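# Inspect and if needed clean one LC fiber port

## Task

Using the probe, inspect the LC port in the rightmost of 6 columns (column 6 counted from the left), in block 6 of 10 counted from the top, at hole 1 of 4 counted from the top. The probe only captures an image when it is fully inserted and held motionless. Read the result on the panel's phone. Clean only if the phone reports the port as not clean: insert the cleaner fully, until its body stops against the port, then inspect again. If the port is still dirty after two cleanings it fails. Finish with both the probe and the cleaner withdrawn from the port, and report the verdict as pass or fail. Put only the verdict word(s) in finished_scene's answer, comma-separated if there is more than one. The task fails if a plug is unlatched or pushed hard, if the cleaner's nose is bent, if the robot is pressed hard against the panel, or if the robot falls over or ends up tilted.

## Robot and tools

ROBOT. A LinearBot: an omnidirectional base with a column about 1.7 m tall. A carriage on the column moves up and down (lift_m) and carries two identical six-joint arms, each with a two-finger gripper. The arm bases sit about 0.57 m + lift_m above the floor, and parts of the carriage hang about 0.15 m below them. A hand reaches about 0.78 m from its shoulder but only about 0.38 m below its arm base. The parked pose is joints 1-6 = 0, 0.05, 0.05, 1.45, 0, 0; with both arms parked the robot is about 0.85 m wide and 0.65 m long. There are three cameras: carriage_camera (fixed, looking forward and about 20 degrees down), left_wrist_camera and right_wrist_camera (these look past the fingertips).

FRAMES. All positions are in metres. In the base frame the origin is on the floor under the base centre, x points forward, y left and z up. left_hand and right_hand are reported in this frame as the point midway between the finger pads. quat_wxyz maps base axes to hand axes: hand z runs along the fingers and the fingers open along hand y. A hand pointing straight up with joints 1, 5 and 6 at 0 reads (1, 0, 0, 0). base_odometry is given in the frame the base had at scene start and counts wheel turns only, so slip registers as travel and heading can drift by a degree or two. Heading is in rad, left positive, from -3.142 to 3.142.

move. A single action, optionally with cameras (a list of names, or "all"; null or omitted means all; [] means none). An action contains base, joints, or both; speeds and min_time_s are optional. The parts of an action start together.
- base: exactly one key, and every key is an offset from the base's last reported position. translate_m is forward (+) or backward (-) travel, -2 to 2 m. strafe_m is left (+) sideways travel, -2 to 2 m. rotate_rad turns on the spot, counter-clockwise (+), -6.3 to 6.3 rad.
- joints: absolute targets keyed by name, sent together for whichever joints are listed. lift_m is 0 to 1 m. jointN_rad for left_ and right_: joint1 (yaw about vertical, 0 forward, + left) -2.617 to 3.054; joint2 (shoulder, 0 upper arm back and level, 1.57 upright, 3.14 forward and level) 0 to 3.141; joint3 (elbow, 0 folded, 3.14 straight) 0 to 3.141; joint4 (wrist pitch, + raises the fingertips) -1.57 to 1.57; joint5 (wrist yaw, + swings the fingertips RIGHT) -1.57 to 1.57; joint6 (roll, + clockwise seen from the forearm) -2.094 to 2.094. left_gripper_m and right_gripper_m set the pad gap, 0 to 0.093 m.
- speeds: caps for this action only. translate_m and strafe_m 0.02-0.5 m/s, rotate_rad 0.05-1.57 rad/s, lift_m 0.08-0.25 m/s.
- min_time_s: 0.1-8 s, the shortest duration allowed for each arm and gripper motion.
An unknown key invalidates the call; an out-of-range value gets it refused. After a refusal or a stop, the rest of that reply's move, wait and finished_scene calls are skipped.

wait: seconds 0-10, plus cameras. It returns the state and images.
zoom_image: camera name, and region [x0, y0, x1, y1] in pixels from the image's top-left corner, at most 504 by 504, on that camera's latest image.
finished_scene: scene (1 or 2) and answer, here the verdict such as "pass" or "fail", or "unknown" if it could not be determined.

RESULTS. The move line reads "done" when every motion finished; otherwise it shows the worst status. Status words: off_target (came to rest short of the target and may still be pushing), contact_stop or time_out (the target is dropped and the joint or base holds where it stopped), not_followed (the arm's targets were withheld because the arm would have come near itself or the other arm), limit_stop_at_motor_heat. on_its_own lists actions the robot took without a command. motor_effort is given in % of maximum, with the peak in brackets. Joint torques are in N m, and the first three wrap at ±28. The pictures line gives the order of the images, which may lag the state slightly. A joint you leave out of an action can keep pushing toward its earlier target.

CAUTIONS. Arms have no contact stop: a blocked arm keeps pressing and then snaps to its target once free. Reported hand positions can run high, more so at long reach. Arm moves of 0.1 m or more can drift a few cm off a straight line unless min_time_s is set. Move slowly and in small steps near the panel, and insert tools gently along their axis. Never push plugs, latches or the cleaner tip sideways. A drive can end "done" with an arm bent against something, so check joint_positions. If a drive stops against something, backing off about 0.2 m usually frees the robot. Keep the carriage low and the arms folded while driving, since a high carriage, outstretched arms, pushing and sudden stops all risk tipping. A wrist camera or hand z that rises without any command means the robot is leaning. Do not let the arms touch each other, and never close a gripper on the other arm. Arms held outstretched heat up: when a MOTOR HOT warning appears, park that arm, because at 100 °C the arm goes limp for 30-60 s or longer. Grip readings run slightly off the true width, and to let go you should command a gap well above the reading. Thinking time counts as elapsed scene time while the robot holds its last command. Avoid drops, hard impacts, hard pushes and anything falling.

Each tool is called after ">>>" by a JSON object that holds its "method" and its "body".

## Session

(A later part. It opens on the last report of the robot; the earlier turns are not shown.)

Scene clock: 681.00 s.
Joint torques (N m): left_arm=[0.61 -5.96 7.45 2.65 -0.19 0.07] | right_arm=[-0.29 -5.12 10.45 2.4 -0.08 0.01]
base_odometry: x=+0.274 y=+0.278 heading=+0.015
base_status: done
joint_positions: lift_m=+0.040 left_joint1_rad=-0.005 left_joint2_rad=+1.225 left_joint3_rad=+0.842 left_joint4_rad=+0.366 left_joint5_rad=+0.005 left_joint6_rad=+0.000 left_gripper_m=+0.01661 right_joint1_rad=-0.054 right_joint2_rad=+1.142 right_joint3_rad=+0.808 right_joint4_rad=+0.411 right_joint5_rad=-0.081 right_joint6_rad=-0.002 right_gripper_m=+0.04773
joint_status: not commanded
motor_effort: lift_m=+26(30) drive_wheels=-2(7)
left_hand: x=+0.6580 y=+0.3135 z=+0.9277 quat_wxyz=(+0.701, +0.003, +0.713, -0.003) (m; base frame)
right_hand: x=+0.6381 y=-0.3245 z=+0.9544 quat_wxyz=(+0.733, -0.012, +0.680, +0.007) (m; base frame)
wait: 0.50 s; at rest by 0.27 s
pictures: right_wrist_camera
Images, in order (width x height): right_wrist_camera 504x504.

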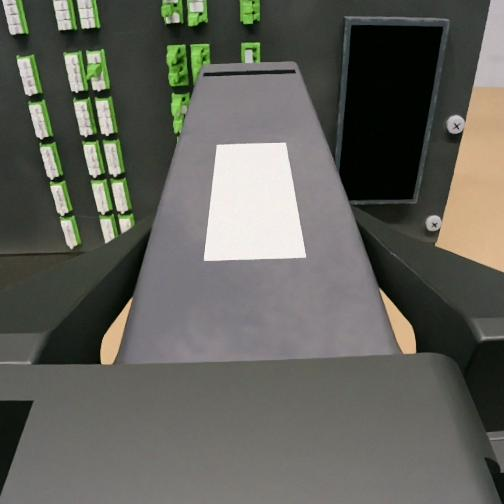

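>>> {"method": "move", "body": {"base": {"translate_m":0.005}, "speeds": {"translate_m":0.02}, "cameras": []}}

>>> {"method": "wait", "body": {"seconds": 0.5, "cameras": ["right_wrist_camera"]}}

>>> {"method": "zoom_image", "body": {"camera": "right_wrist_camera", "region": [210, 0, 280, 70]}}

>>> {"method": "move", "body": {"base": {"translate_m":0.005}, "joints": {"lift_m":0.039}, "speeds": {"translate_m":0.02}, "cameras": []}}

>>> {"method": "wait", "body": {"seconds": 0.5, "cameras": ["right_wrist_camera"]}}

>>> {"method": "zoom_image", "body": {"camera": "right_wrist_camera", "region": [210, 0, 280, 70]}}

Scene clock: 700.93 s.
Joint torques (N m): left_arm=[0.61 -5.97 7.39 2.65 -0.2 0.07] | right_arm=[-0.25 -5.08 10.44 2.38 -0.07 0.01]
move: done
base_odometry: x=+0.279 y=+0.278 heading=+0.015
base_status: done
joint_positions: lift_m=+0.040 left_joint1_rad=-0.005 left_joint2_rad=+1.225 left_joint3_rad=+0.842 left_joint4_rad=+0.366 left_joint5_rad=+0.005 left_joint6_rad=+0.000 left_gripper_m=+0.01661 right_joint1_rad=-0.054 right_joint2_rad=+1.142 right_joint3_rad=+0.808 right_joint4_rad=+0.412 right_joint5_rad=-0.081 right_joint6_rad=-0.002 right_gripper_m=+0.04773
joint_status: not commanded
motor_effort: lift_m=+28(31) drive_wheels=-1(7)
left_hand: x=+0.6580 y=+0.3135 z=+0.9277 quat_wxyz=(+0.701, +0.003, +0.713, -0.003) (m; base frame)
right_hand: x=+0.6381 y=-0.3245 z=+0.9547 quat_wxyz=(+0.734, -0.012, +0.679, +0.007) (m; base frame)
pictures: none
No camera images: "cameras" was empty.

Scene clock: 701.43 s.
Joint torques (N m): left_arm=[0.59 -5.94 7.46 2.65 -0.2 0.08] | right_arm=[-0.27 -5.08 10.45 2.38 -0.08 0.01]
base_odometry: x=+0.279 y=+0.278 heading=+0.015
base_status: done
joint_positions: lift_m=+0.040 left_joint1_rad=-0.005 left_joint2_rad=+1.225 left_joint3_rad=+0.842 left_joint4_rad=+0.366 left_joint5_rad=+0.005 left_joint6_rad=+0.000 left_gripper_m=+0.01661 right_joint1_rad=-0.054 right_joint2_rad=+1.142 right_joint3_rad=+0.808 right_joint4_rad=+0.412 right_joint5_rad=-0.081 right_joint6_rad=-0.002 right_gripper_m=+0.04773
joint_status: not commanded
motor_effort: lift_m=+30(31) drive_wheels=-1(7)
left_hand: x=+0.6580 y=+0.3135 z=+0.9277 quat_wxyz=(+0.701, +0.003, +0.713, -0.003) (m; base frame)
right_hand: x=+0.6381 y=-0.3245 z=+0.9547 quat_wxyz=(+0.734, -0.012, +0.679, +0.007) (m; base frame)
wait: 0.50 s; at rest by 0.27 s
pictures: right_wrist_camera
Images, in order (width x height): right_wrist_camera 504x504.

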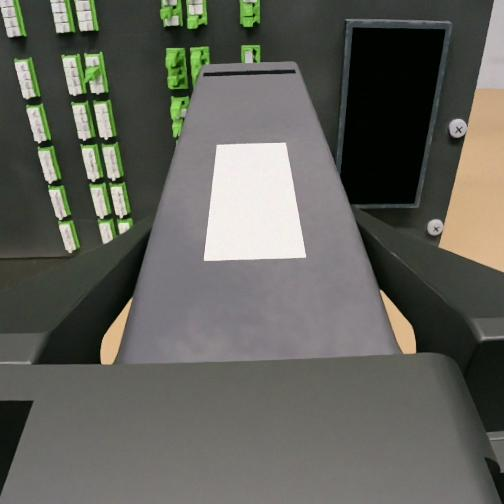

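Scaled by 7.200 from the camera's 504x504 image, which has a finer 720x720 frame.

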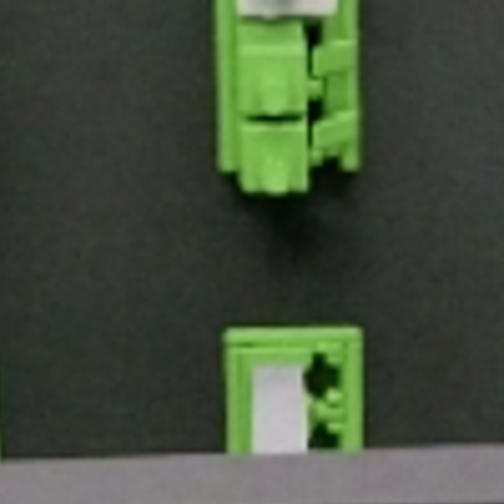

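Scene clock: 702.07 s.
Joint torques (N m): left_arm=[0.61 -5.86 7.45 2.65 -0.2 0.07] | right_arm=[-0.28 -5.05 10.43 2.37 -0.07 0]
move: done
base_odometry: x=+0.284 y=+0.278 heading=+0.015
base_status: done
joint_positions: lift_m=+0.039 left_joint1_rad=-0.005 left_joint2_rad=+1.225 left_joint3_rad=+0.842 left_joint4_rad=+0.367 left_joint5_rad=+0.005 left_joint6_rad=+0.000 left_gripper_m=+0.01661 right_joint1_rad=-0.054 right_joint2_rad=+1.142 right_joint3_rad=+0.808 right_joint4_rad=+0.413 right_joint5_rad=-0.082 right_joint6_rad=-0.002 right_gripper_m=+0.04773
joint_status: all done
motor_effort: lift_m=+28(30) drive_wheels=-1(8)
left_hand: x=+0.6580 y=+0.3135 z=+0.9274 quat_wxyz=(+0.701, +0.003, +0.713, -0.003) (m; base frame)
right_hand: x=+0.6381 y=-0.3243 z=+0.9545 quat_wxyz=(+0.734, -0.012, +0.679, +0.007) (m; base frame)
pictures: none
No camera images: "cameras" was empty.

Scene clock: 702.57 s.
Joint torques (N m): left_arm=[0.57 -5.97 7.47 2.64 -0.19 0.07] | right_arm=[-0.29 -5.07 10.43 2.37 -0.07 0.01]
base_odometry: x=+0.284 y=+0.278 heading=+0.015
base_status: done
joint_positions: lift_m=+0.039 left_joint1_rad=-0.005 left_joint2_rad=+1.225 left_joint3_rad=+0.842 left_joint4_rad=+0.367 left_joint5_rad=+0.005 left_joint6_rad=+0.000 left_gripper_m=+0.01661 right_joint1_rad=-0.054 right_joint2_rad=+1.142 right_joint3_rad=+0.808 right_joint4_rad=+0.413 right_joint5_rad=-0.082 right_joint6_rad=-0.002 right_gripper_m=+0.04773
joint_status: all done
motor_effort: lift_m=+26(30) drive_wheels=+0(8)
left_hand: x=+0.6580 y=+0.3135 z=+0.9274 quat_wxyz=(+0.701, +0.003, +0.713, -0.003) (m; base frame)
right_hand: x=+0.6381 y=-0.3243 z=+0.9545 quat_wxyz=(+0.734, -0.012, +0.679, +0.007) (m; base frame)
wait: 0.50 s; at rest by 0.27 s
pictures: right_wrist_camera
Images, in order (width x height): right_wrist_camera 504x504.

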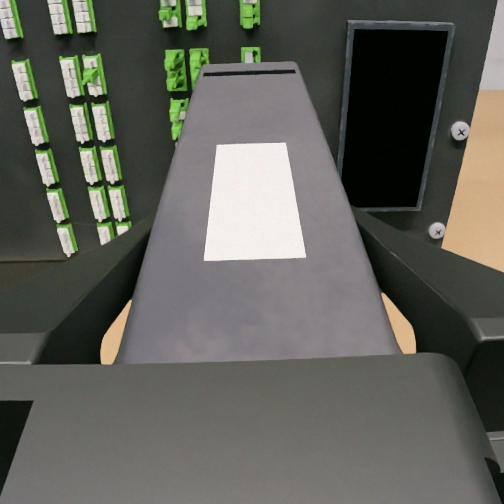

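Scaled by 7.200 from the camera's 504x504 image, which has a finer 720x720 frame.

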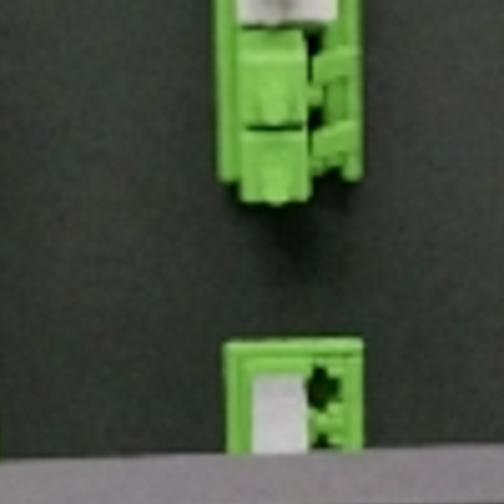

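>>> {"method": "move", "body": {"base": {"translate_m":0.004}, "joints": {"lift_m":0.0385}, "speeds": {"translate_m":0.02}, "cameras": []}}

>>> {"method": "wait", "body": {"seconds": 0.5, "cameras": ["right_wrist_camera"]}}

>>> {"method": "zoom_image", "body": {"camera": "right_wrist_camera", "region": [210, 0, 280, 70]}}

Scene clock: 711.87 s.
Joint torques (N m): left_arm=[0.61 -5.96 7.46 2.66 -0.2 0.07] | right_arm=[-0.29 -5.09 10.44 2.37 -0.06 0.01]
move: done
base_odometry: x=+0.288 y=+0.278 heading=+0.015
base_status: done
joint_positions: lift_m=+0.039 left_joint1_rad=-0.005 left_joint2_rad=+1.225 left_joint3_rad=+0.842 left_joint4_rad=+0.367 left_joint5_rad=+0.005 left_joint6_rad=+0.000 left_gripper_m=+0.01661 right_joint1_rad=-0.054 right_joint2_rad=+1.142 right_joint3_rad=+0.808 right_joint4_rad=+0.414 right_joint5_rad=-0.083 right_joint6_rad=-0.002 right_gripper_m=+0.04773
joint_status: all done
motor_effort: lift_m=+27(30) drive_wheels=-4(8)
left_hand: x=+0.6580 y=+0.3135 z=+0.9269 quat_wxyz=(+0.701, +0.003, +0.713, -0.003) (m; base frame)
right_hand: x=+0.6380 y=-0.3242 z=+0.9542 quat_wxyz=(+0.734, -0.012, +0.679, +0.007) (m; base frame)
pictures: none
No camera images: "cameras" was empty.

Scene clock: 712.37 s.
Joint torques (N m): left_arm=[0.61 -5.96 7.47 2.64 -0.19 0.07] | right_arm=[-0.28 -5.08 10.43 2.36 -0.07 0]
base_odometry: x=+0.288 y=+0.278 heading=+0.015
base_status: done
joint_positions: lift_m=+0.039 left_joint1_rad=-0.005 left_joint2_rad=+1.225 left_joint3_rad=+0.842 left_joint4_rad=+0.367 left_joint5_rad=+0.005 left_joint6_rad=+0.000 left_gripper_m=+0.01661 right_joint1_rad=-0.054 right_joint2_rad=+1.142 right_joint3_rad=+0.808 right_joint4_rad=+0.414 right_joint5_rad=-0.083 right_joint6_rad=-0.002 right_gripper_m=+0.04773
joint_status: all done
motor_effort: lift_m=+26(30) drive_wheels=-4(8)
left_hand: x=+0.6580 y=+0.3135 z=+0.9269 quat_wxyz=(+0.701, +0.003, +0.713, -0.003) (m; base frame)
right_hand: x=+0.6380 y=-0.3242 z=+0.9542 quat_wxyz=(+0.734, -0.012, +0.679, +0.007) (m; base frame)
wait: 0.50 s; at rest by 0.27 s
pictures: right_wrist_camera
Images, in order (width x height): right_wrist_camera 504x504.

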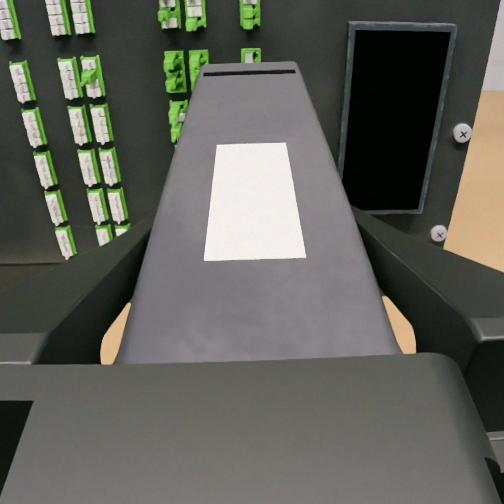

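Scaled by 7.200 from the camera's 504x504 image, which has a finer 720x720 frame.

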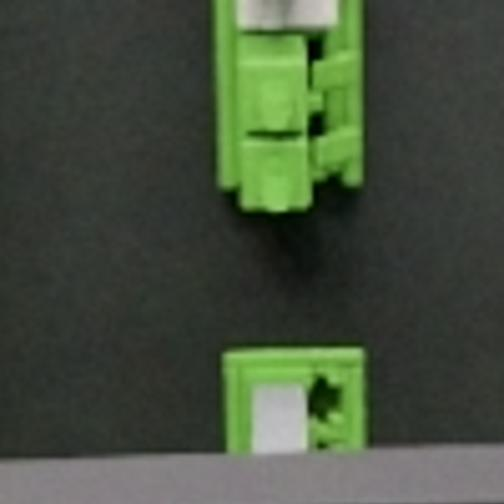

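Past the ledge. Continue to the stop.

>>> {"method": "move", "body": {"base": {"translate_m":0.003}, "joints": {"lift_m":0.0380}, "speeds": {"translate_m":0.02}, "cameras": []}}

>>> {"method": "wait", "body": {"seconds": 2, "cameras": ["right_wrist_camera"]}}

>>> {"method": "zoom_image", "body": {"camera": "right_wrist_camera", "region": [340, 10, 460, 220]}}

Scene clock: 726.63 s.
Joint torques (N m): left_arm=[0.61 -6 7.45 2.65 -0.2 0.07] | right_arm=[-0.29 -4.62 10.48 2.39 -0.05 0.01]
move: done
base_odometry: x=+0.291 y=+0.278 heading=+0.014
base_status: done
joint_positions: lift_m=+0.038 left_joint1_rad=-0.005 left_joint2_rad=+1.225 left_joint3_rad=+0.842 left_joint4_rad=+0.367 left_joint5_rad=+0.005 left_joint6_rad=+0.000 left_gripper_m=+0.01661 right_joint1_rad=-0.054 right_joint2_rad=+1.138 right_joint3_rad=+0.808 right_joint4_rad=+0.411 right_joint5_rad=-0.085 right_joint6_rad=-0.002 right_gripper_m=+0.04773
joint_status: all done
motor_effort: lift_m=+27(28) drive_wheels=-1(8)
left_hand: x=+0.6580 y=+0.3135 z=+0.9264 quat_wxyz=(+0.701, +0.003, +0.713, -0.003) (m; base frame)
right_hand: x=+0.6371 y=-0.3238 z=+0.9546 quat_wxyz=(+0.735, -0.013, +0.678, +0.008) (m; base frame)
pictures: none
No camera images: "cameras" was empty.

Scene clock: 728.63 s.
Joint torques (N m): left_arm=[0.61 -5.96 7.46 2.65 -0.19 0.07] | right_arm=[-0.32 -4.64 10.43 2.39 -0.05 0]
base_odometry: x=+0.291 y=+0.278 heading=+0.014
base_status: done
joint_positions: lift_m=+0.038 left_joint1_rad=-0.005 left_joint2_rad=+1.225 left_joint3_rad=+0.842 left_joint4_rad=+0.367 left_joint5_rad=+0.005 left_joint6_rad=+0.000 left_gripper_m=+0.01661 right_joint1_rad=-0.054 right_joint2_rad=+1.138 right_joint3_rad=+0.808 right_joint4_rad=+0.411 right_joint5_rad=-0.085 right_joint6_rad=-0.002 right_gripper_m=+0.04773
joint_status: all done
motor_effort: lift_m=+26(28) drive_wheels=+0(8)
left_hand: x=+0.6580 y=+0.3135 z=+0.9264 quat_wxyz=(+0.701, +0.003, +0.713, -0.003) (m; base frame)
right_hand: x=+0.6371 y=-0.3238 z=+0.9546 quat_wxyz=(+0.735, -0.013, +0.678, +0.008) (m; base frame)
wait: 2.00 s; at rest by 0.27 s
pictures: right_wrist_camera
Images, in order (width x height): right_wrist_camera 504x504.

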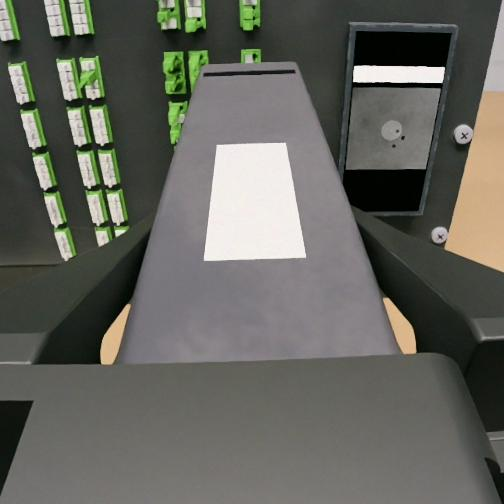

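Scaled by 2.400 from the camera's 504x504 image, which has a finer 720x720 frame.

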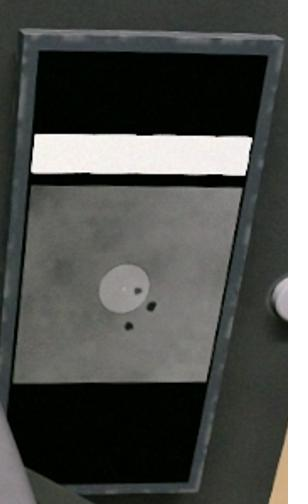

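>>> {"method": "move", "body": {"base": {"translate_m":-0.04}, "speeds": {"translate_m":0.03}, "cameras": []}}

>>> {"method": "move", "body": {"base": {"translate_m":-0.1}, "speeds": {"translate_m":0.1}, "cameras": ["right_wrist_camera"]}}

>>> {"method": "move", "body": {"joints": {"right_joint1_rad":-0.02,"right_joint5_rad":-0.02,"right_joint2_rad":0.6,"right_joint3_rad":0.45,"right_joint4_rad":1.45,"left_joint1_rad":-0.047,"left_joint5_rad":-0.02,"left_joint4_rad":0.352,"lift_m":0.0685}, "min_time_s": 3, "cameras": []}}

>>> {"method": "move", "body": {"base": {"rotate_rad":0.022}, "speeds": {"rotate_rad":0.1}, "cameras": []}}

>>> {"method": "move", "body": {"base": {"strafe_m":-0.62}, "speeds": {"strafe_m":0.15}}}

Scene clock: 759.07 s.
Joint torques (N m): left_arm=[0.59 -6 7.45 2.62 -0.19 0.07] | right_arm=[-0.29 -4.6 10.47 2.4 -0.04 0.01]
move: done
base_odometry: x=+0.251 y=+0.278 heading=+0.015
base_status: done
joint_positions: lift_m=+0.038 left_joint1_rad=-0.005 left_joint2_rad=+1.225 left_joint3_rad=+0.842 left_joint4_rad=+0.367 left_joint5_rad=+0.005 left_joint6_rad=+0.000 left_gripper_m=+0.01661 right_joint1_rad=-0.054 right_joint2_rad=+1.138 right_joint3_rad=+0.808 right_joint4_rad=+0.411 right_joint5_rad=-0.085 right_joint6_rad=-0.002 right_gripper_m=+0.04773
joint_status: not commanded
motor_effort: lift_m=+28(31) drive_wheels=+2(13)
left_hand: x=+0.6580 y=+0.3135 z=+0.9264 quat_wxyz=(+0.701, +0.003, +0.713, -0.003) (m; base frame)
right_hand: x=+0.6371 y=-0.3237 z=+0.9545 quat_wxyz=(+0.735, -0.013, +0.678, +0.008) (m; base frame)
pictures: none
No camera images: "cameras" was empty.

Scene clock: 760.77 s.
Joint torques (N m): left_arm=[0.62 -6.01 7.49 2.65 -0.19 0.07] | right_arm=[-0.29 -4.67 10.48 2.4 -0.05 0]
move: done
base_odometry: x=+0.151 y=+0.276 heading=+0.015
base_status: done
joint_positions: lift_m=+0.038 left_joint1_rad=-0.005 left_joint2_rad=+1.225 left_joint3_rad=+0.842 left_joint4_rad=+0.367 left_joint5_rad=+0.005 left_joint6_rad=+0.000 left_gripper_m=+0.01661 right_joint1_rad=-0.054 right_joint2_rad=+1.138 right_joint3_rad=+0.808 right_joint4_rad=+0.410 right_joint5_rad=-0.085 right_joint6_rad=-0.002 right_gripper_m=+0.04773
joint_status: not commanded
motor_effort: lift_m=+28(30) drive_wheels=-4(17)
left_hand: x=+0.6580 y=+0.3135 z=+0.9264 quat_wxyz=(+0.701, +0.003, +0.713, -0.003) (m; base frame)
right_hand: x=+0.6371 y=-0.3237 z=+0.9544 quat_wxyz=(+0.734, -0.013, +0.678, +0.008) (m; base frame)
pictures: right_wrist_camera
Images, in order (width x height): right_wrist_camera 504x504.

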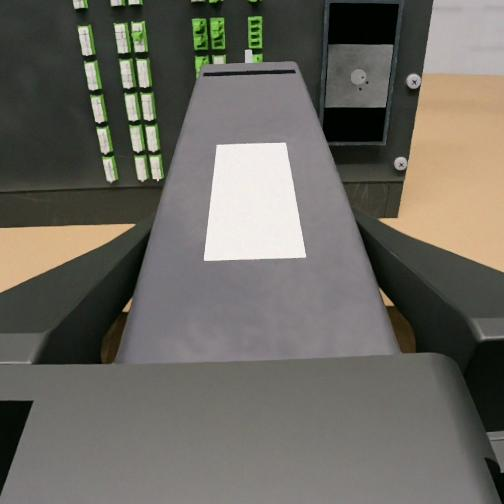

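Scene clock: 764.07 s.
Joint torques (N m): left_arm=[-0.47 -5.96 7.47 2.47 -0.24 0.07] | right_arm=[1.36 0.65 5.78 0.61 0.14 0.01]
move: done
base_odometry: x=+0.151 y=+0.276 heading=+0.015
base_status: not commanded
joint_positions: lift_m=+0.068 left_joint1_rad=-0.038 left_joint2_rad=+1.225 left_joint3_rad=+0.842 left_joint4_rad=+0.356 left_joint5_rad=-0.010 left_joint6_rad=+0.000 left_gripper_m=+0.01661 right_joint1_rad=-0.029 right_joint2_rad=+0.610 right_joint3_rad=+0.450 right_joint4_rad=+1.417 right_joint5_rad=-0.031 right_joint6_rad=-0.002 right_gripper_m=+0.04773
joint_status: all done
motor_effort: lift_m=+29(37) drive_wheels=-3(4)
left_hand: x=+0.6577 y=+0.3019 z=+0.9540 quat_wxyz=(+0.697, +0.010, +0.717, -0.010) (m; base frame)
right_hand: x=+0.3612 y=-0.3147 z=+1.1556 quat_wxyz=(+0.988, -0.013, +0.156, -0.013) (m; base frame)
pictures: none
No camera images: "cameras" was empty.

Scene clock: 764.73 s.
Joint torques (N m): left_arm=[-0.25 -5.97 7.47 2.49 -0.21 0.07] | right_arm=[1.32 0.69 5.82 0.58 0.11 0.02]
move: done
base_odometry: x=+0.151 y=+0.276 heading=+0.036
base_status: done
joint_positions: lift_m=+0.068 left_joint1_rad=-0.040 left_joint2_rad=+1.225 left_joint3_rad=+0.842 left_joint4_rad=+0.353 left_joint5_rad=-0.013 left_joint6_rad=+0.000 left_gripper_m=+0.01661 right_joint1_rad=-0.029 right_joint2_rad=+0.610 right_joint3_rad=+0.450 right_joint4_rad=+1.421 right_joint5_rad=-0.028 right_joint6_rad=-0.002 right_gripper_m=+0.04773
joint_status: not commanded
motor_effort: lift_m=+27(32) drive_wheels=-8(9)
left_hand: x=+0.6577 y=+0.3012 z=+0.9534 quat_wxyz=(+0.696, +0.010, +0.717, -0.009) (m; base frame)
right_hand: x=+0.3602 y=-0.3152 z=+1.1559 quat_wxyz=(+0.988, -0.012, +0.154, -0.013) (m; base frame)
pictures: none
No camera images: "cameras" was empty.

Scene clock: 769.77 s.
Joint torques (N m): left_arm=[-0.16 -5.96 7.49 2.5 -0.21 0.06] | right_arm=[1.35 0.62 5.76 0.58 0.08 0.01]
move: done
base_odometry: x=+0.173 y=-0.344 heading=+0.036
base_status: done
joint_positions: lift_m=+0.068 left_joint1_rad=-0.042 left_joint2_rad=+1.225 left_joint3_rad=+0.842 left_joint4_rad=+0.352 left_joint5_rad=-0.014 left_joint6_rad=+0.000 left_gripper_m=+0.01661 right_joint1_rad=-0.029 right_joint2_rad=+0.610 right_joint3_rad=+0.450 right_joint4_rad=+1.422 right_joint5_rad=-0.026 right_joint6_rad=-0.002 right_gripper_m=+0.04773
joint_status: not commanded
motor_effort: lift_m=+29(32) drive_wheels=-4(10)
left_hand: x=+0.6576 y=+0.3009 z=+0.9531 quat_wxyz=(+0.696, +0.010, +0.718, -0.009) (m; base frame)
right_hand: x=+0.3600 y=-0.3156 z=+1.1560 quat_wxyz=(+0.988, -0.011, +0.154, -0.013) (m; base frame)
pictures: carriage_camera, left_wrist_camera, right_wrist_camera
Images, in order (width x height): carriage_camera 504x504, left_wrist_camera 504x504, right_wrist_camera 504x504.

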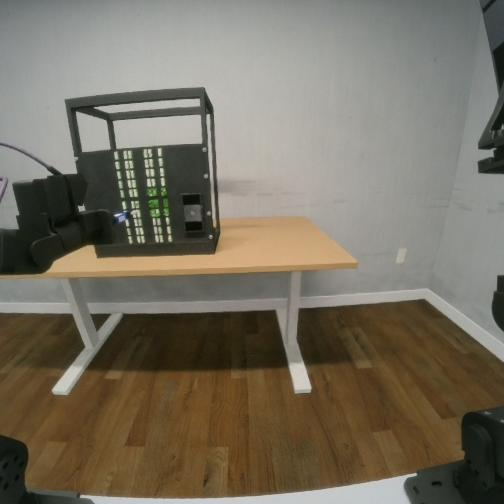

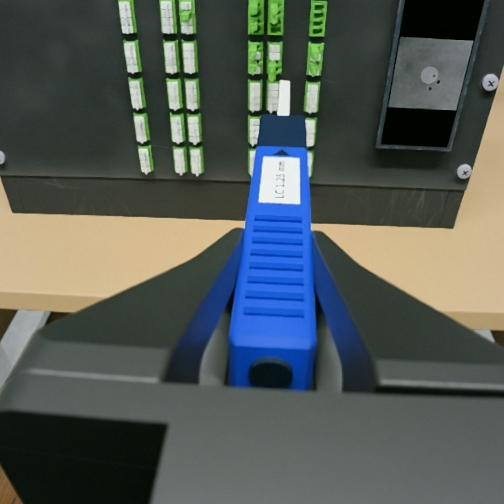

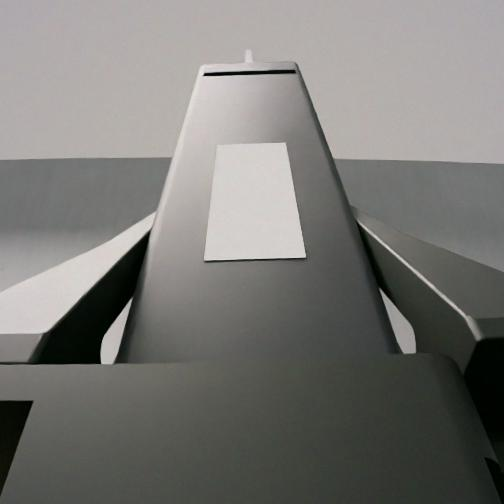

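>>> {"method": "move", "body": {"base": {"strafe_m":-0.018}, "speeds": {"strafe_m":0.1}, "cameras": []}}

>>> {"method": "move", "body": {"base": {"translate_m":0.11}, "speeds": {"translate_m":0.08}, "cameras": ["left_wrist_camera"]}}

>>> {"method": "zoom_image", "body": {"camera": "left_wrist_camera", "region": [240, 20, 340, 120]}}

Scene clock: 783.73 s.
Joint torques (N m): left_arm=[-0.03 -5.97 7.46 2.51 -0.2 0.07] | right_arm=[1.35 0.64 5.82 0.56 0.06 0]
move: done
base_odometry: x=+0.173 y=-0.362 heading=+0.035
base_status: done
joint_positions: lift_m=+0.068 left_joint1_rad=-0.043 left_joint2_rad=+1.225 left_joint3_rad=+0.842 left_joint4_rad=+0.351 left_joint5_rad=-0.015 left_joint6_rad=+0.000 left_gripper_m=+0.01661 right_joint1_rad=-0.029 right_joint2_rad=+0.610 right_joint3_rad=+0.450 right_joint4_rad=+1.423 right_joint5_rad=-0.024 right_joint6_rad=-0.002 right_gripper_m=+0.04773
joint_status: not commanded
motor_effort: lift_m=+30(31) drive_wheels=+0(10)
left_hand: x=+0.6576 y=+0.3005 z=+0.9528 quat_wxyz=(+0.696, +0.010, +0.718, -0.010) (m; base frame)
right_hand: x=+0.3599 y=-0.3159 z=+1.1560 quat_wxyz=(+0.988, -0.010, +0.153, -0.013) (m; base frame)
pictures: none
No camera images: "cameras" was empty.

Scene clock: 785.73 s.
Joint torques (N m): left_arm=[-0.05 -5.96 7.46 2.54 -0.19 0.07] | right_arm=[1.36 0.9 5.83 0.5 0.07 0]
move: done
base_odometry: x=+0.283 y=-0.358 heading=+0.035
base_status: done
joint_positions: lift_m=+0.068 left_joint1_rad=-0.043 left_joint2_rad=+1.225 left_joint3_rad=+0.842 left_joint4_rad=+0.349 left_joint5_rad=-0.015 left_joint6_rad=+0.000 left_gripper_m=+0.01661 right_joint1_rad=-0.029 right_joint2_rad=+0.607 right_joint3_rad=+0.450 right_joint4_rad=+1.429 right_joint5_rad=-0.024 right_joint6_rad=-0.002 right_gripper_m=+0.04773
joint_status: not commanded
motor_effort: lift_m=+26(32) drive_wheels=-6(8)
left_hand: x=+0.6576 y=+0.3005 z=+0.9524 quat_wxyz=(+0.695, +0.010, +0.719, -0.010) (m; base frame)
right_hand: x=+0.3573 y=-0.3158 z=+1.1568 quat_wxyz=(+0.989, -0.010, +0.149, -0.013) (m; base frame)
pictures: left_wrist_camera
Images, in order (width x height): left_wrist_camera 504x504.

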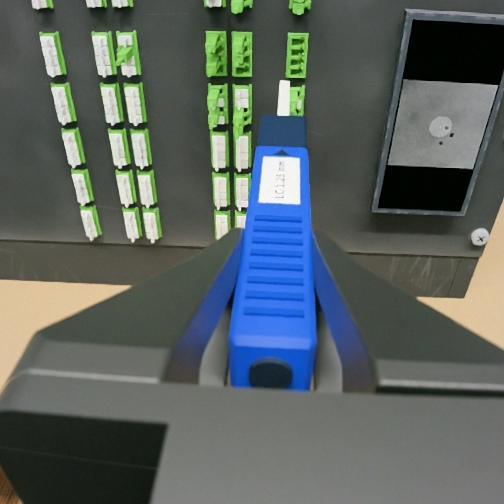

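Scaled by 5.040 from the camera's 504x504 image, which has a finer 720x720 frame.

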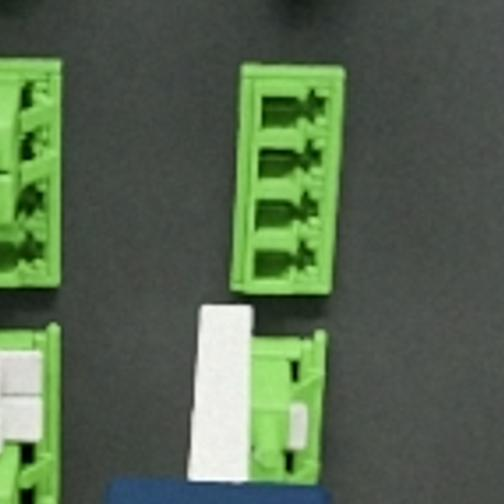

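>>> {"method": "move", "body": {"base": {"strafe_m":-0.006}, "speeds": {"strafe_m":0.04}, "cameras": []}}

>>> {"method": "move", "body": {"base": {"translate_m":0.03}, "speeds": {"translate_m":0.05}, "cameras": ["left_wrist_camera"]}}

>>> {"method": "zoom_image", "body": {"camera": "left_wrist_camera", "region": [240, 20, 340, 120]}}

Scene clock: 798.67 s.
Joint torques (N m): left_arm=[-0.03 -5.94 7.47 2.54 -0.19 0.07] | right_arm=[1.36 0.91 5.72 0.5 0.05 0.02]
move: done
base_odometry: x=+0.283 y=-0.364 heading=+0.035
base_status: done
joint_positions: lift_m=+0.068 left_joint1_rad=-0.043 left_joint2_rad=+1.225 left_joint3_rad=+0.842 left_joint4_rad=+0.349 left_joint5_rad=-0.015 left_joint6_rad=+0.000 left_gripper_m=+0.01661 right_joint1_rad=-0.029 right_joint2_rad=+0.607 right_joint3_rad=+0.450 right_joint4_rad=+1.429 right_joint5_rad=-0.023 right_joint6_rad=-0.002 right_gripper_m=+0.04773
joint_status: not commanded
motor_effort: lift_m=+30(33) drive_wheels=+3(4)
left_hand: x=+0.6576 y=+0.3005 z=+0.9523 quat_wxyz=(+0.695, +0.010, +0.719, -0.010) (m; base frame)
right_hand: x=+0.3572 y=-0.3159 z=+1.1568 quat_wxyz=(+0.989, -0.009, +0.149, -0.013) (m; base frame)
pictures: none
No camera images: "cameras" was empty.

Scene clock: 799.77 s.
Joint torques (N m): left_arm=[-0.03 -6.02 7.47 2.55 -0.19 0.07] | right_arm=[1.36 0.95 5.83 0.49 0.05 0.02]
move: done
base_odometry: x=+0.313 y=-0.363 heading=+0.035
base_status: done
joint_positions: lift_m=+0.068 left_joint1_rad=-0.043 left_joint2_rad=+1.225 left_joint3_rad=+0.842 left_joint4_rad=+0.349 left_joint5_rad=-0.015 left_joint6_rad=+0.000 left_gripper_m=+0.01661 right_joint1_rad=-0.029 right_joint2_rad=+0.607 right_joint3_rad=+0.450 right_joint4_rad=+1.429 right_joint5_rad=-0.023 right_joint6_rad=-0.002 right_gripper_m=+0.04773
joint_status: not commanded
motor_effort: lift_m=+28(32) drive_wheels=-5(10)
left_hand: x=+0.6576 y=+0.3005 z=+0.9523 quat_wxyz=(+0.695, +0.010, +0.719, -0.010) (m; base frame)
right_hand: x=+0.3572 y=-0.3159 z=+1.1568 quat_wxyz=(+0.989, -0.009, +0.149, -0.013) (m; base frame)
pictures: left_wrist_camera
Images, in order (width x height): left_wrist_camera 504x504.

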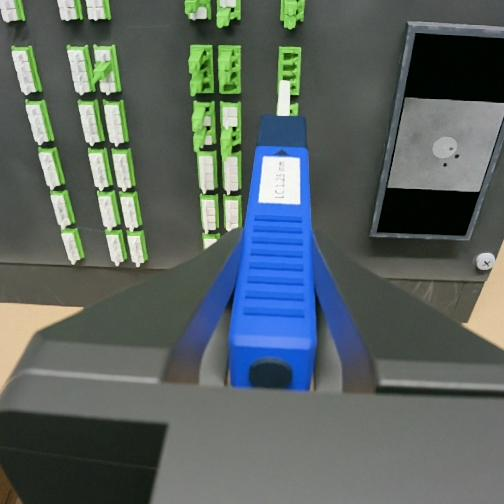

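Scaled by 5.040 from the camera's 504x504 image, which has a finer 720x720 frame.

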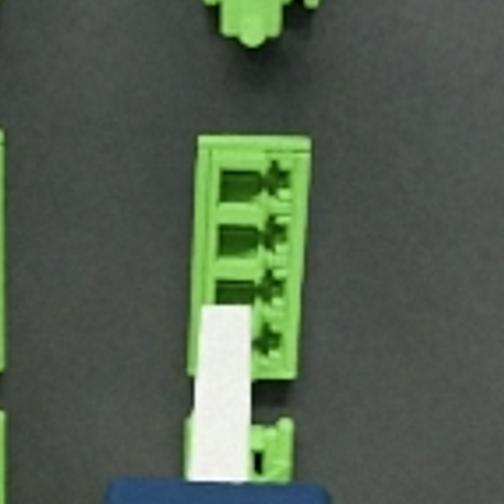

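>>> {"method": "move", "body": {"joints": {"left_joint5_rad":-0.057,"left_joint1_rad":-0.064,"lift_m":0.076}, "min_time_s": 1.5, "cameras": []}}

>>> {"method": "move", "body": {"base": {"translate_m":0.007}, "speeds": {"translate_m":0.03}, "cameras": []}}

>>> {"method": "wait", "body": {"seconds": 0.5, "cameras": ["left_wrist_camera"]}}

>>> {"method": "zoom_image", "body": {"camera": "left_wrist_camera", "region": [240, 20, 340, 120]}}

Scene clock: 830.00 s.
Joint torques (N m): left_arm=[-0.46 -5.93 7.47 2.57 -0.24 0.07] | right_arm=[1.37 0.92 6.17 0.49 0.06 -0.01]
move: done
base_odometry: x=+0.313 y=-0.363 heading=+0.035
base_status: not commanded
joint_positions: lift_m=+0.076 left_joint1_rad=-0.055 left_joint2_rad=+1.225 left_joint3_rad=+0.842 left_joint4_rad=+0.346 left_joint5_rad=-0.047 left_joint6_rad=+0.000 left_gripper_m=+0.01661 right_joint1_rad=-0.029 right_joint2_rad=+0.607 right_joint3_rad=+0.446 right_joint4_rad=+1.429 right_joint5_rad=-0.023 right_joint6_rad=-0.002 right_gripper_m=+0.04773
joint_status: all done
motor_effort: lift_m=+30(35) drive_wheels=+2(6)
left_hand: x=+0.6575 y=+0.3009 z=+0.9592 quat_wxyz=(+0.694, +0.004, +0.720, -0.002) (m; base frame)
right_hand: x=+0.3582 y=-0.3160 z=+1.1629 quat_wxyz=(+0.988, -0.009, +0.151, -0.013) (m; base frame)
pictures: none
No camera images: "cameras" was empty.

Scene clock: 830.63 s.
Joint torques (N m): left_arm=[-0.46 -5.97 7.46 2.57 -0.23 0.07] | right_arm=[1.35 0.95 6.17 0.48 0.06 0.01]
move: done
base_odometry: x=+0.320 y=-0.363 heading=+0.034
base_status: done
joint_positions: lift_m=+0.076 left_joint1_rad=-0.055 left_joint2_rad=+1.225 left_joint3_rad=+0.842 left_joint4_rad=+0.346 left_joint5_rad=-0.048 left_joint6_rad=+0.000 left_gripper_m=+0.01661 right_joint1_rad=-0.029 right_joint2_rad=+0.607 right_joint3_rad=+0.446 right_joint4_rad=+1.430 right_joint5_rad=-0.023 right_joint6_rad=-0.002 right_gripper_m=+0.04773
joint_status: not commanded
motor_effort: lift_m=+28(31) drive_wheels=-6(10)
left_hand: x=+0.6575 y=+0.3011 z=+0.9591 quat_wxyz=(+0.694, +0.003, +0.720, -0.002) (m; base frame)
right_hand: x=+0.3581 y=-0.3160 z=+1.1630 quat_wxyz=(+0.988, -0.009, +0.151, -0.013) (m; base frame)
pictures: none
No camera images: "cameras" was empty.

Scene clock: 831.13 s.
Joint torques (N m): left_arm=[-0.49 -5.96 7.47 2.57 -0.23 0.07] | right_arm=[1.33 0.91 6.23 0.49 0.05 0.02]
base_odometry: x=+0.320 y=-0.363 heading=+0.034
base_status: done
joint_positions: lift_m=+0.076 left_joint1_rad=-0.055 left_joint2_rad=+1.225 left_joint3_rad=+0.842 left_joint4_rad=+0.346 left_joint5_rad=-0.048 left_joint6_rad=+0.000 left_gripper_m=+0.01661 right_joint1_rad=-0.029 right_joint2_rad=+0.607 right_joint3_rad=+0.446 right_joint4_rad=+1.430 right_joint5_rad=-0.023 right_joint6_rad=-0.002 right_gripper_m=+0.04773
joint_status: not commanded
motor_effort: lift_m=+26(31) drive_wheels=-5(10)
left_hand: x=+0.6575 y=+0.3011 z=+0.9591 quat_wxyz=(+0.694, +0.003, +0.720, -0.002) (m; base frame)
right_hand: x=+0.3581 y=-0.3160 z=+1.1630 quat_wxyz=(+0.988, -0.009, +0.151, -0.013) (m; base frame)
wait: 0.50 s; at rest by 0.27 s
pictures: left_wrist_camera
Images, in order (width x height): left_wrist_camera 504x504.

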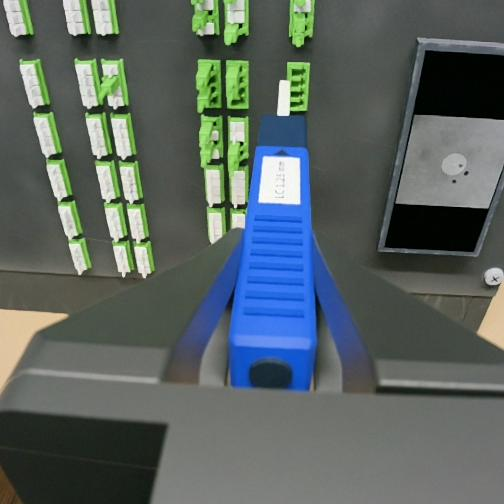

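Scaled by 5.040 from the camera's 504x504 image, which has a finer 720x720 frame.

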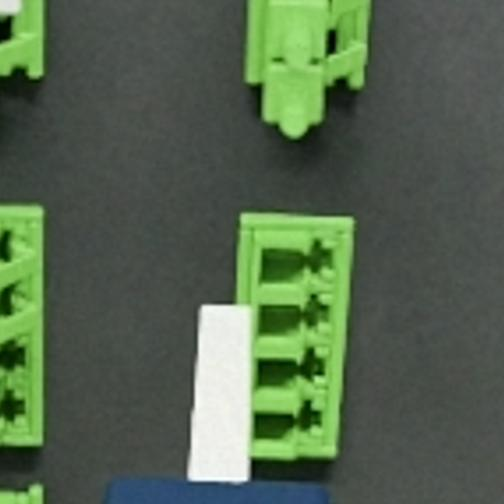

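>>> {"method": "move", "body": {"base": {"strafe_m":-0.005}, "speeds": {"strafe_m":0.04}, "cameras": []}}

>>> {"method": "move", "body": {"base": {"translate_m":0.01}, "speeds": {"translate_m":0.03}, "cameras": []}}

>>> {"method": "wait", "body": {"seconds": 0.5, "cameras": ["left_wrist_camera"]}}

>>> {"method": "zoom_image", "body": {"camera": "left_wrist_camera", "region": [240, 20, 340, 120]}}

Scene clock: 849.43 s.
Joint torques (N m): left_arm=[-0.31 -6 7.49 2.57 -0.22 0.07] | right_arm=[1.39 0.88 6.19 0.48 0.06 0.02]
move: done
base_odometry: x=+0.320 y=-0.368 heading=+0.035
base_status: done
joint_positions: lift_m=+0.076 left_joint1_rad=-0.057 left_joint2_rad=+1.225 left_joint3_rad=+0.842 left_joint4_rad=+0.346 left_joint5_rad=-0.049 left_joint6_rad=+0.000 left_gripper_m=+0.01661 right_joint1_rad=-0.029 right_joint2_rad=+0.607 right_joint3_rad=+0.446 right_joint4_rad=+1.430 right_joint5_rad=-0.023 right_joint6_rad=-0.002 right_gripper_m=+0.04773
joint_status: not commanded
motor_effort: lift_m=+28(32) drive_wheels=+3(3)
left_hand: x=+0.6575 y=+0.3005 z=+0.9591 quat_wxyz=(+0.694, +0.003, +0.720, -0.002) (m; base frame)
right_hand: x=+0.3581 y=-0.3160 z=+1.1630 quat_wxyz=(+0.988, -0.009, +0.151, -0.013) (m; base frame)
pictures: none
No camera images: "cameras" was empty.

Scene clock: 850.30 s.
Joint torques (N m): left_arm=[-0.31 -5.98 7.46 2.57 -0.22 0.07] | right_arm=[1.35 0.9 6.23 0.53 0.05 0.01]
move: done
base_odometry: x=+0.330 y=-0.367 heading=+0.035
base_status: done
joint_positions: lift_m=+0.076 left_joint1_rad=-0.057 left_joint2_rad=+1.225 left_joint3_rad=+0.842 left_joint4_rad=+0.346 left_joint5_rad=-0.049 left_joint6_rad=+0.000 left_gripper_m=+0.01661 right_joint1_rad=-0.029 right_joint2_rad=+0.607 right_joint3_rad=+0.446 right_joint4_rad=+1.429 right_joint5_rad=-0.023 right_joint6_rad=-0.002 right_gripper_m=+0.04773
joint_status: not commanded
motor_effort: lift_m=+29(31) drive_wheels=-1(9)
left_hand: x=+0.6575 y=+0.3006 z=+0.9591 quat_wxyz=(+0.694, +0.003, +0.720, -0.002) (m; base frame)
right_hand: x=+0.3582 y=-0.3160 z=+1.1629 quat_wxyz=(+0.988, -0.009, +0.151, -0.013) (m; base frame)
pictures: none
No camera images: "cameras" was empty.

Scene clock: 850.80 s.
Joint torques (N m): left_arm=[-0.34 -5.96 7.47 2.57 -0.22 0.07] | right_arm=[1.36 0.88 6.17 0.49 0.05 0.01]
base_odometry: x=+0.330 y=-0.367 heading=+0.035
base_status: done
joint_positions: lift_m=+0.076 left_joint1_rad=-0.057 left_joint2_rad=+1.225 left_joint3_rad=+0.842 left_joint4_rad=+0.346 left_joint5_rad=-0.049 left_joint6_rad=+0.000 left_gripper_m=+0.01661 right_joint1_rad=-0.029 right_joint2_rad=+0.607 right_joint3_rad=+0.446 right_joint4_rad=+1.429 right_joint5_rad=-0.023 right_joint6_rad=-0.002 right_gripper_m=+0.04773
joint_status: not commanded
motor_effort: lift_m=+29(31) drive_wheels=-1(9)
left_hand: x=+0.6575 y=+0.3006 z=+0.9591 quat_wxyz=(+0.694, +0.003, +0.720, -0.002) (m; base frame)
right_hand: x=+0.3582 y=-0.3160 z=+1.1629 quat_wxyz=(+0.988, -0.009, +0.151, -0.013) (m; base frame)
wait: 0.50 s; at rest by 0.27 s
pictures: left_wrist_camera
Images, in order (width x height): left_wrist_camera 504x504.

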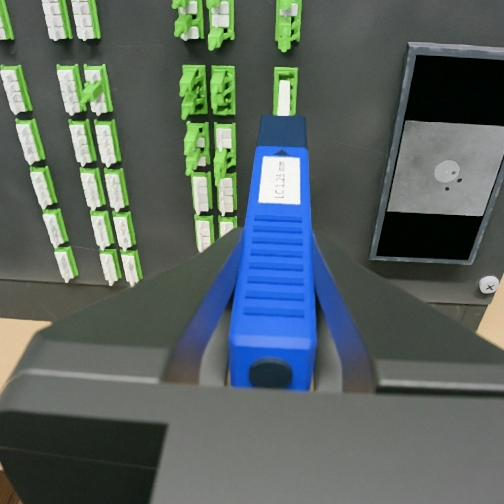

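Scaled by 5.040 from the camera's 504x504 image, which has a finer 720x720 frame.

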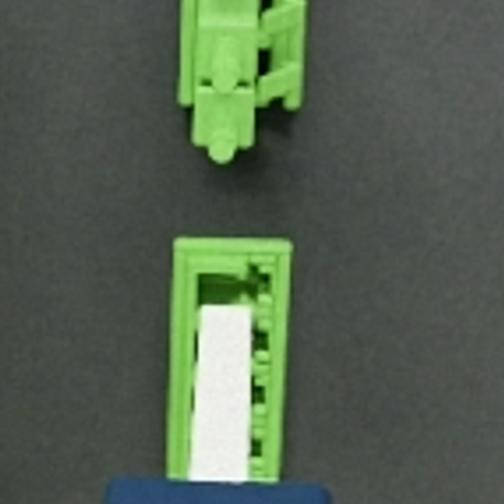

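>>> {"method": "move", "body": {"base": {"translate_m":0.006}, "joints": {"left_joint5_rad":-0.0615}, "speeds": {"translate_m":0.03}, "cameras": []}}

>>> {"method": "wait", "body": {"seconds": 0.5, "cameras": ["left_wrist_camera"]}}

>>> {"method": "zoom_image", "body": {"camera": "left_wrist_camera", "region": [260, 60, 310, 110]}}

Scene clock: 864.17 s.
Joint torques (N m): left_arm=[-0.34 -5.94 7.43 2.57 -0.24 0.07] | right_arm=[1.33 0.88 6.2 0.5 0.05 0.01]
move: done
base_odometry: x=+0.336 y=-0.367 heading=+0.034
base_status: done
joint_positions: lift_m=+0.076 left_joint1_rad=-0.057 left_joint2_rad=+1.225 left_joint3_rad=+0.842 left_joint4_rad=+0.346 left_joint5_rad=-0.052 left_joint6_rad=+0.000 left_gripper_m=+0.01661 right_joint1_rad=-0.029 right_joint2_rad=+0.607 right_joint3_rad=+0.446 right_joint4_rad=+1.429 right_joint5_rad=-0.023 right_joint6_rad=-0.002 right_gripper_m=+0.04773
joint_status: all done
motor_effort: lift_m=+28(31) drive_wheels=-5(8)
left_hand: x=+0.6575 y=+0.3010 z=+0.9591 quat_wxyz=(+0.694, +0.003, +0.720, -0.001) (m; base frame)
right_hand: x=+0.3583 y=-0.3160 z=+1.1629 quat_wxyz=(+0.988, -0.009, +0.151, -0.013) (m; base frame)
pictures: none
No camera images: "cameras" was empty.

Scene clock: 864.67 s.
Joint torques (N m): left_arm=[-0.34 -6 7.45 2.57 -0.24 0.07] | right_arm=[1.36 0.92 6.17 0.5 0.05 0.01]
base_odometry: x=+0.336 y=-0.367 heading=+0.034
base_status: done
joint_positions: lift_m=+0.076 left_joint1_rad=-0.057 left_joint2_rad=+1.225 left_joint3_rad=+0.842 left_joint4_rad=+0.346 left_joint5_rad=-0.052 left_joint6_rad=+0.000 left_gripper_m=+0.01661 right_joint1_rad=-0.029 right_joint2_rad=+0.607 right_joint3_rad=+0.446 right_joint4_rad=+1.429 right_joint5_rad=-0.023 right_joint6_rad=-0.002 right_gripper_m=+0.04773
joint_status: all done
motor_effort: lift_m=+28(31) drive_wheels=-5(8)
left_hand: x=+0.6575 y=+0.3010 z=+0.9591 quat_wxyz=(+0.694, +0.003, +0.720, -0.001) (m; base frame)
right_hand: x=+0.3583 y=-0.3160 z=+1.1629 quat_wxyz=(+0.988, -0.009, +0.151, -0.013) (m; base frame)
wait: 0.50 s; at rest by 0.27 s
pictures: left_wrist_camera
Images, in order (width x height): left_wrist_camera 504x504.

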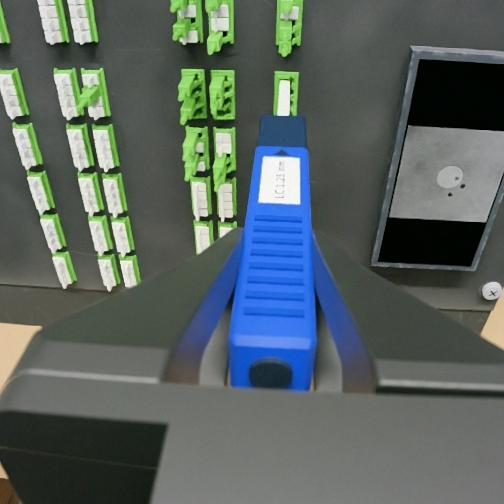

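Scaled by 10.080 from the camera's 504x504 image, which has a finer 720x720 frame.

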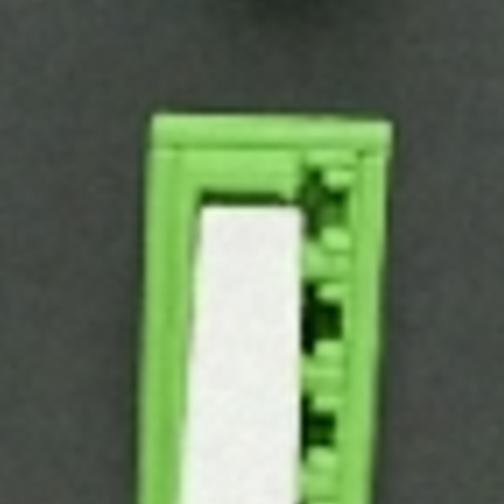

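>>> {"method": "move", "body": {"base": {"translate_m":0.004}, "joints": {"left_joint5_rad":-0.0635,"lift_m":0.0748}, "speeds": {"translate_m":0.02}, "cameras": []}}

>>> {"method": "wait", "body": {"seconds": 0.5, "cameras": ["left_wrist_camera"]}}

>>> {"method": "zoom_image", "body": {"camera": "left_wrist_camera", "region": [260, 60, 310, 110]}}

Scene clock: 881.43 s.
Joint torques (N m): left_arm=[-0.34 -5.89 7.43 2.6 -0.24 0.07] | right_arm=[1.36 0.95 6.24 0.48 0.05 0]
move: done
base_odometry: x=+0.340 y=-0.367 heading=+0.034
base_status: done
joint_positions: lift_m=+0.075 left_joint1_rad=-0.057 left_joint2_rad=+1.225 left_joint3_rad=+0.842 left_joint4_rad=+0.343 left_joint5_rad=-0.054 left_joint6_rad=+0.000 left_gripper_m=+0.01661 right_joint1_rad=-0.029 right_joint2_rad=+0.606 right_joint3_rad=+0.445 right_joint4_rad=+1.430 right_joint5_rad=-0.023 right_joint6_rad=-0.002 right_gripper_m=+0.04773
joint_status: all done
motor_effort: lift_m=+27(30) drive_wheels=-6(9)
left_hand: x=+0.6574 y=+0.3014 z=+0.9573 quat_wxyz=(+0.693, +0.002, +0.721, +0.000) (m; base frame)
right_hand: x=+0.3580 y=-0.3160 z=+1.1616 quat_wxyz=(+0.988, -0.009, +0.151, -0.013) (m; base frame)
pictures: none
No camera images: "cameras" was empty.

Scene clock: 881.93 s.
Joint torques (N m): left_arm=[-0.32 -5.97 7.49 2.61 -0.24 0.07] | right_arm=[1.36 1.03 6.31 0.49 0.05 0]
base_odometry: x=+0.340 y=-0.367 heading=+0.034
base_status: done
joint_positions: lift_m=+0.075 left_joint1_rad=-0.057 left_joint2_rad=+1.225 left_joint3_rad=+0.842 left_joint4_rad=+0.343 left_joint5_rad=-0.054 left_joint6_rad=+0.000 left_gripper_m=+0.01661 right_joint1_rad=-0.029 right_joint2_rad=+0.606 right_joint3_rad=+0.445 right_joint4_rad=+1.430 right_joint5_rad=-0.023 right_joint6_rad=-0.002 right_gripper_m=+0.04773
joint_status: all done
motor_effort: lift_m=+26(30) drive_wheels=-5(9)
left_hand: x=+0.6574 y=+0.3014 z=+0.9573 quat_wxyz=(+0.693, +0.002, +0.721, +0.000) (m; base frame)
right_hand: x=+0.3580 y=-0.3160 z=+1.1616 quat_wxyz=(+0.988, -0.009, +0.151, -0.013) (m; base frame)
wait: 0.50 s; at rest by 0.27 s
pictures: left_wrist_camera
Images, in order (width x height): left_wrist_camera 504x504.

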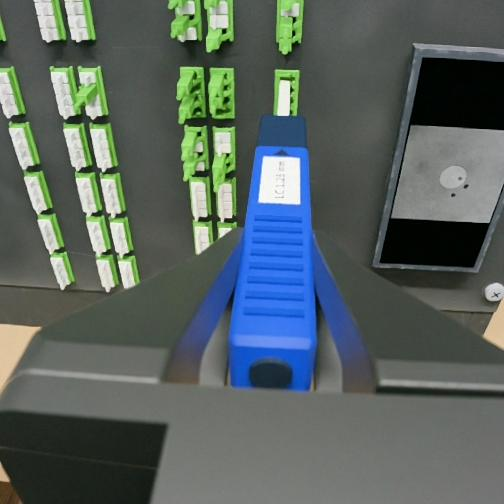

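Scaled by 10.080 from the camera's 504x504 image, which has a finer 720x720 frame.

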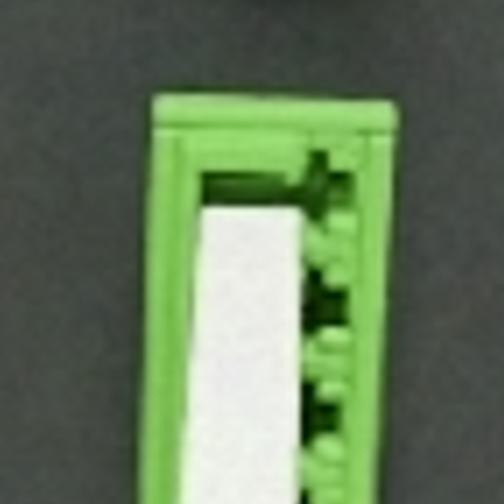

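>>> {"method": "move", "body": {"base": {"translate_m":0.004}, "speeds": {"translate_m":0.02}, "cameras": []}}

>>> {"method": "wait", "body": {"seconds": 0.5, "cameras": ["left_wrist_camera"]}}

>>> {"method": "zoom_image", "body": {"camera": "left_wrist_camera", "region": [260, 60, 310, 110]}}

Scene clock: 905.37 s.
Joint torques (N m): left_arm=[-0.34 -5.97 7.47 2.61 -0.23 0.08] | right_arm=[1.32 1.02 6.28 0.49 0.05 0.01]
move: done
base_odometry: x=+0.344 y=-0.368 heading=+0.034
base_status: done
joint_positions: lift_m=+0.075 left_joint1_rad=-0.057 left_joint2_rad=+1.225 left_joint3_rad=+0.842 left_joint4_rad=+0.343 left_joint5_rad=-0.054 left_joint6_rad=+0.000 left_gripper_m=+0.01661 right_joint1_rad=-0.029 right_joint2_rad=+0.606 right_joint3_rad=+0.445 right_joint4_rad=+1.430 right_joint5_rad=-0.023 right_joint6_rad=-0.002 right_gripper_m=+0.04773
joint_status: not commanded
motor_effort: lift_m=+28(30) drive_wheels=-5(10)
left_hand: x=+0.6574 y=+0.3015 z=+0.9573 quat_wxyz=(+0.693, +0.002, +0.721, +0.000) (m; base frame)
right_hand: x=+0.3579 y=-0.3160 z=+1.1617 quat_wxyz=(+0.989, -0.009, +0.150, -0.013) (m; base frame)
pictures: none
No camera images: "cameras" was empty.

Scene clock: 905.87 s.
Joint torques (N m): left_arm=[-0.32 -5.96 7.49 2.61 -0.23 0.07] | right_arm=[1.37 1.05 6.31 0.48 0.04 0.01]
base_odometry: x=+0.344 y=-0.368 heading=+0.034
base_status: done
joint_positions: lift_m=+0.075 left_joint1_rad=-0.057 left_joint2_rad=+1.225 left_joint3_rad=+0.842 left_joint4_rad=+0.343 left_joint5_rad=-0.054 left_joint6_rad=+0.000 left_gripper_m=+0.01661 right_joint1_rad=-0.029 right_joint2_rad=+0.606 right_joint3_rad=+0.445 right_joint4_rad=+1.430 right_joint5_rad=-0.023 right_joint6_rad=-0.002 right_gripper_m=+0.04773
joint_status: not commanded
motor_effort: lift_m=+27(30) drive_wheels=-5(10)
left_hand: x=+0.6574 y=+0.3015 z=+0.9573 quat_wxyz=(+0.693, +0.002, +0.721, +0.000) (m; base frame)
right_hand: x=+0.3579 y=-0.3160 z=+1.1617 quat_wxyz=(+0.989, -0.009, +0.150, -0.013) (m; base frame)
wait: 0.50 s; at rest by 0.27 s
pictures: left_wrist_camera
Images, in order (width x height): left_wrist_camera 504x504.

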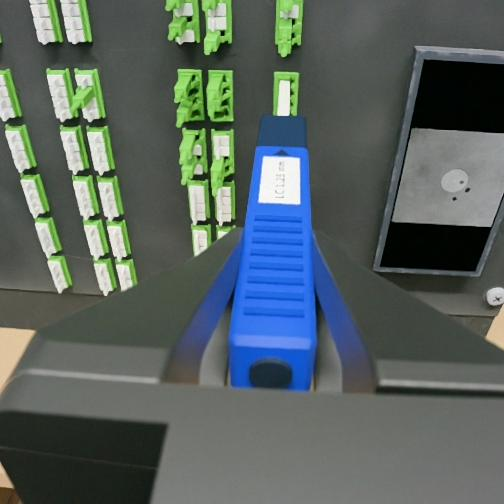

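Scaled by 10.080 from the camera's 504x504 image, which has a finer 720x720 frame.

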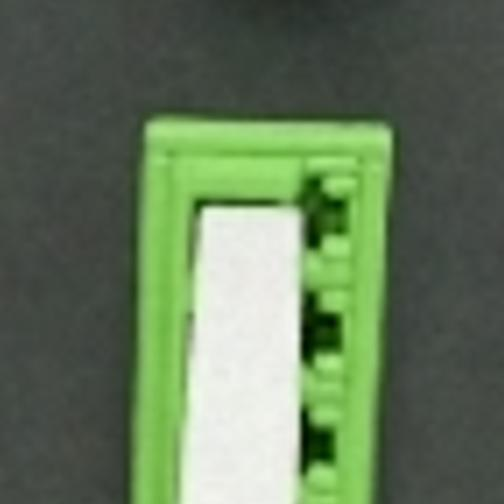

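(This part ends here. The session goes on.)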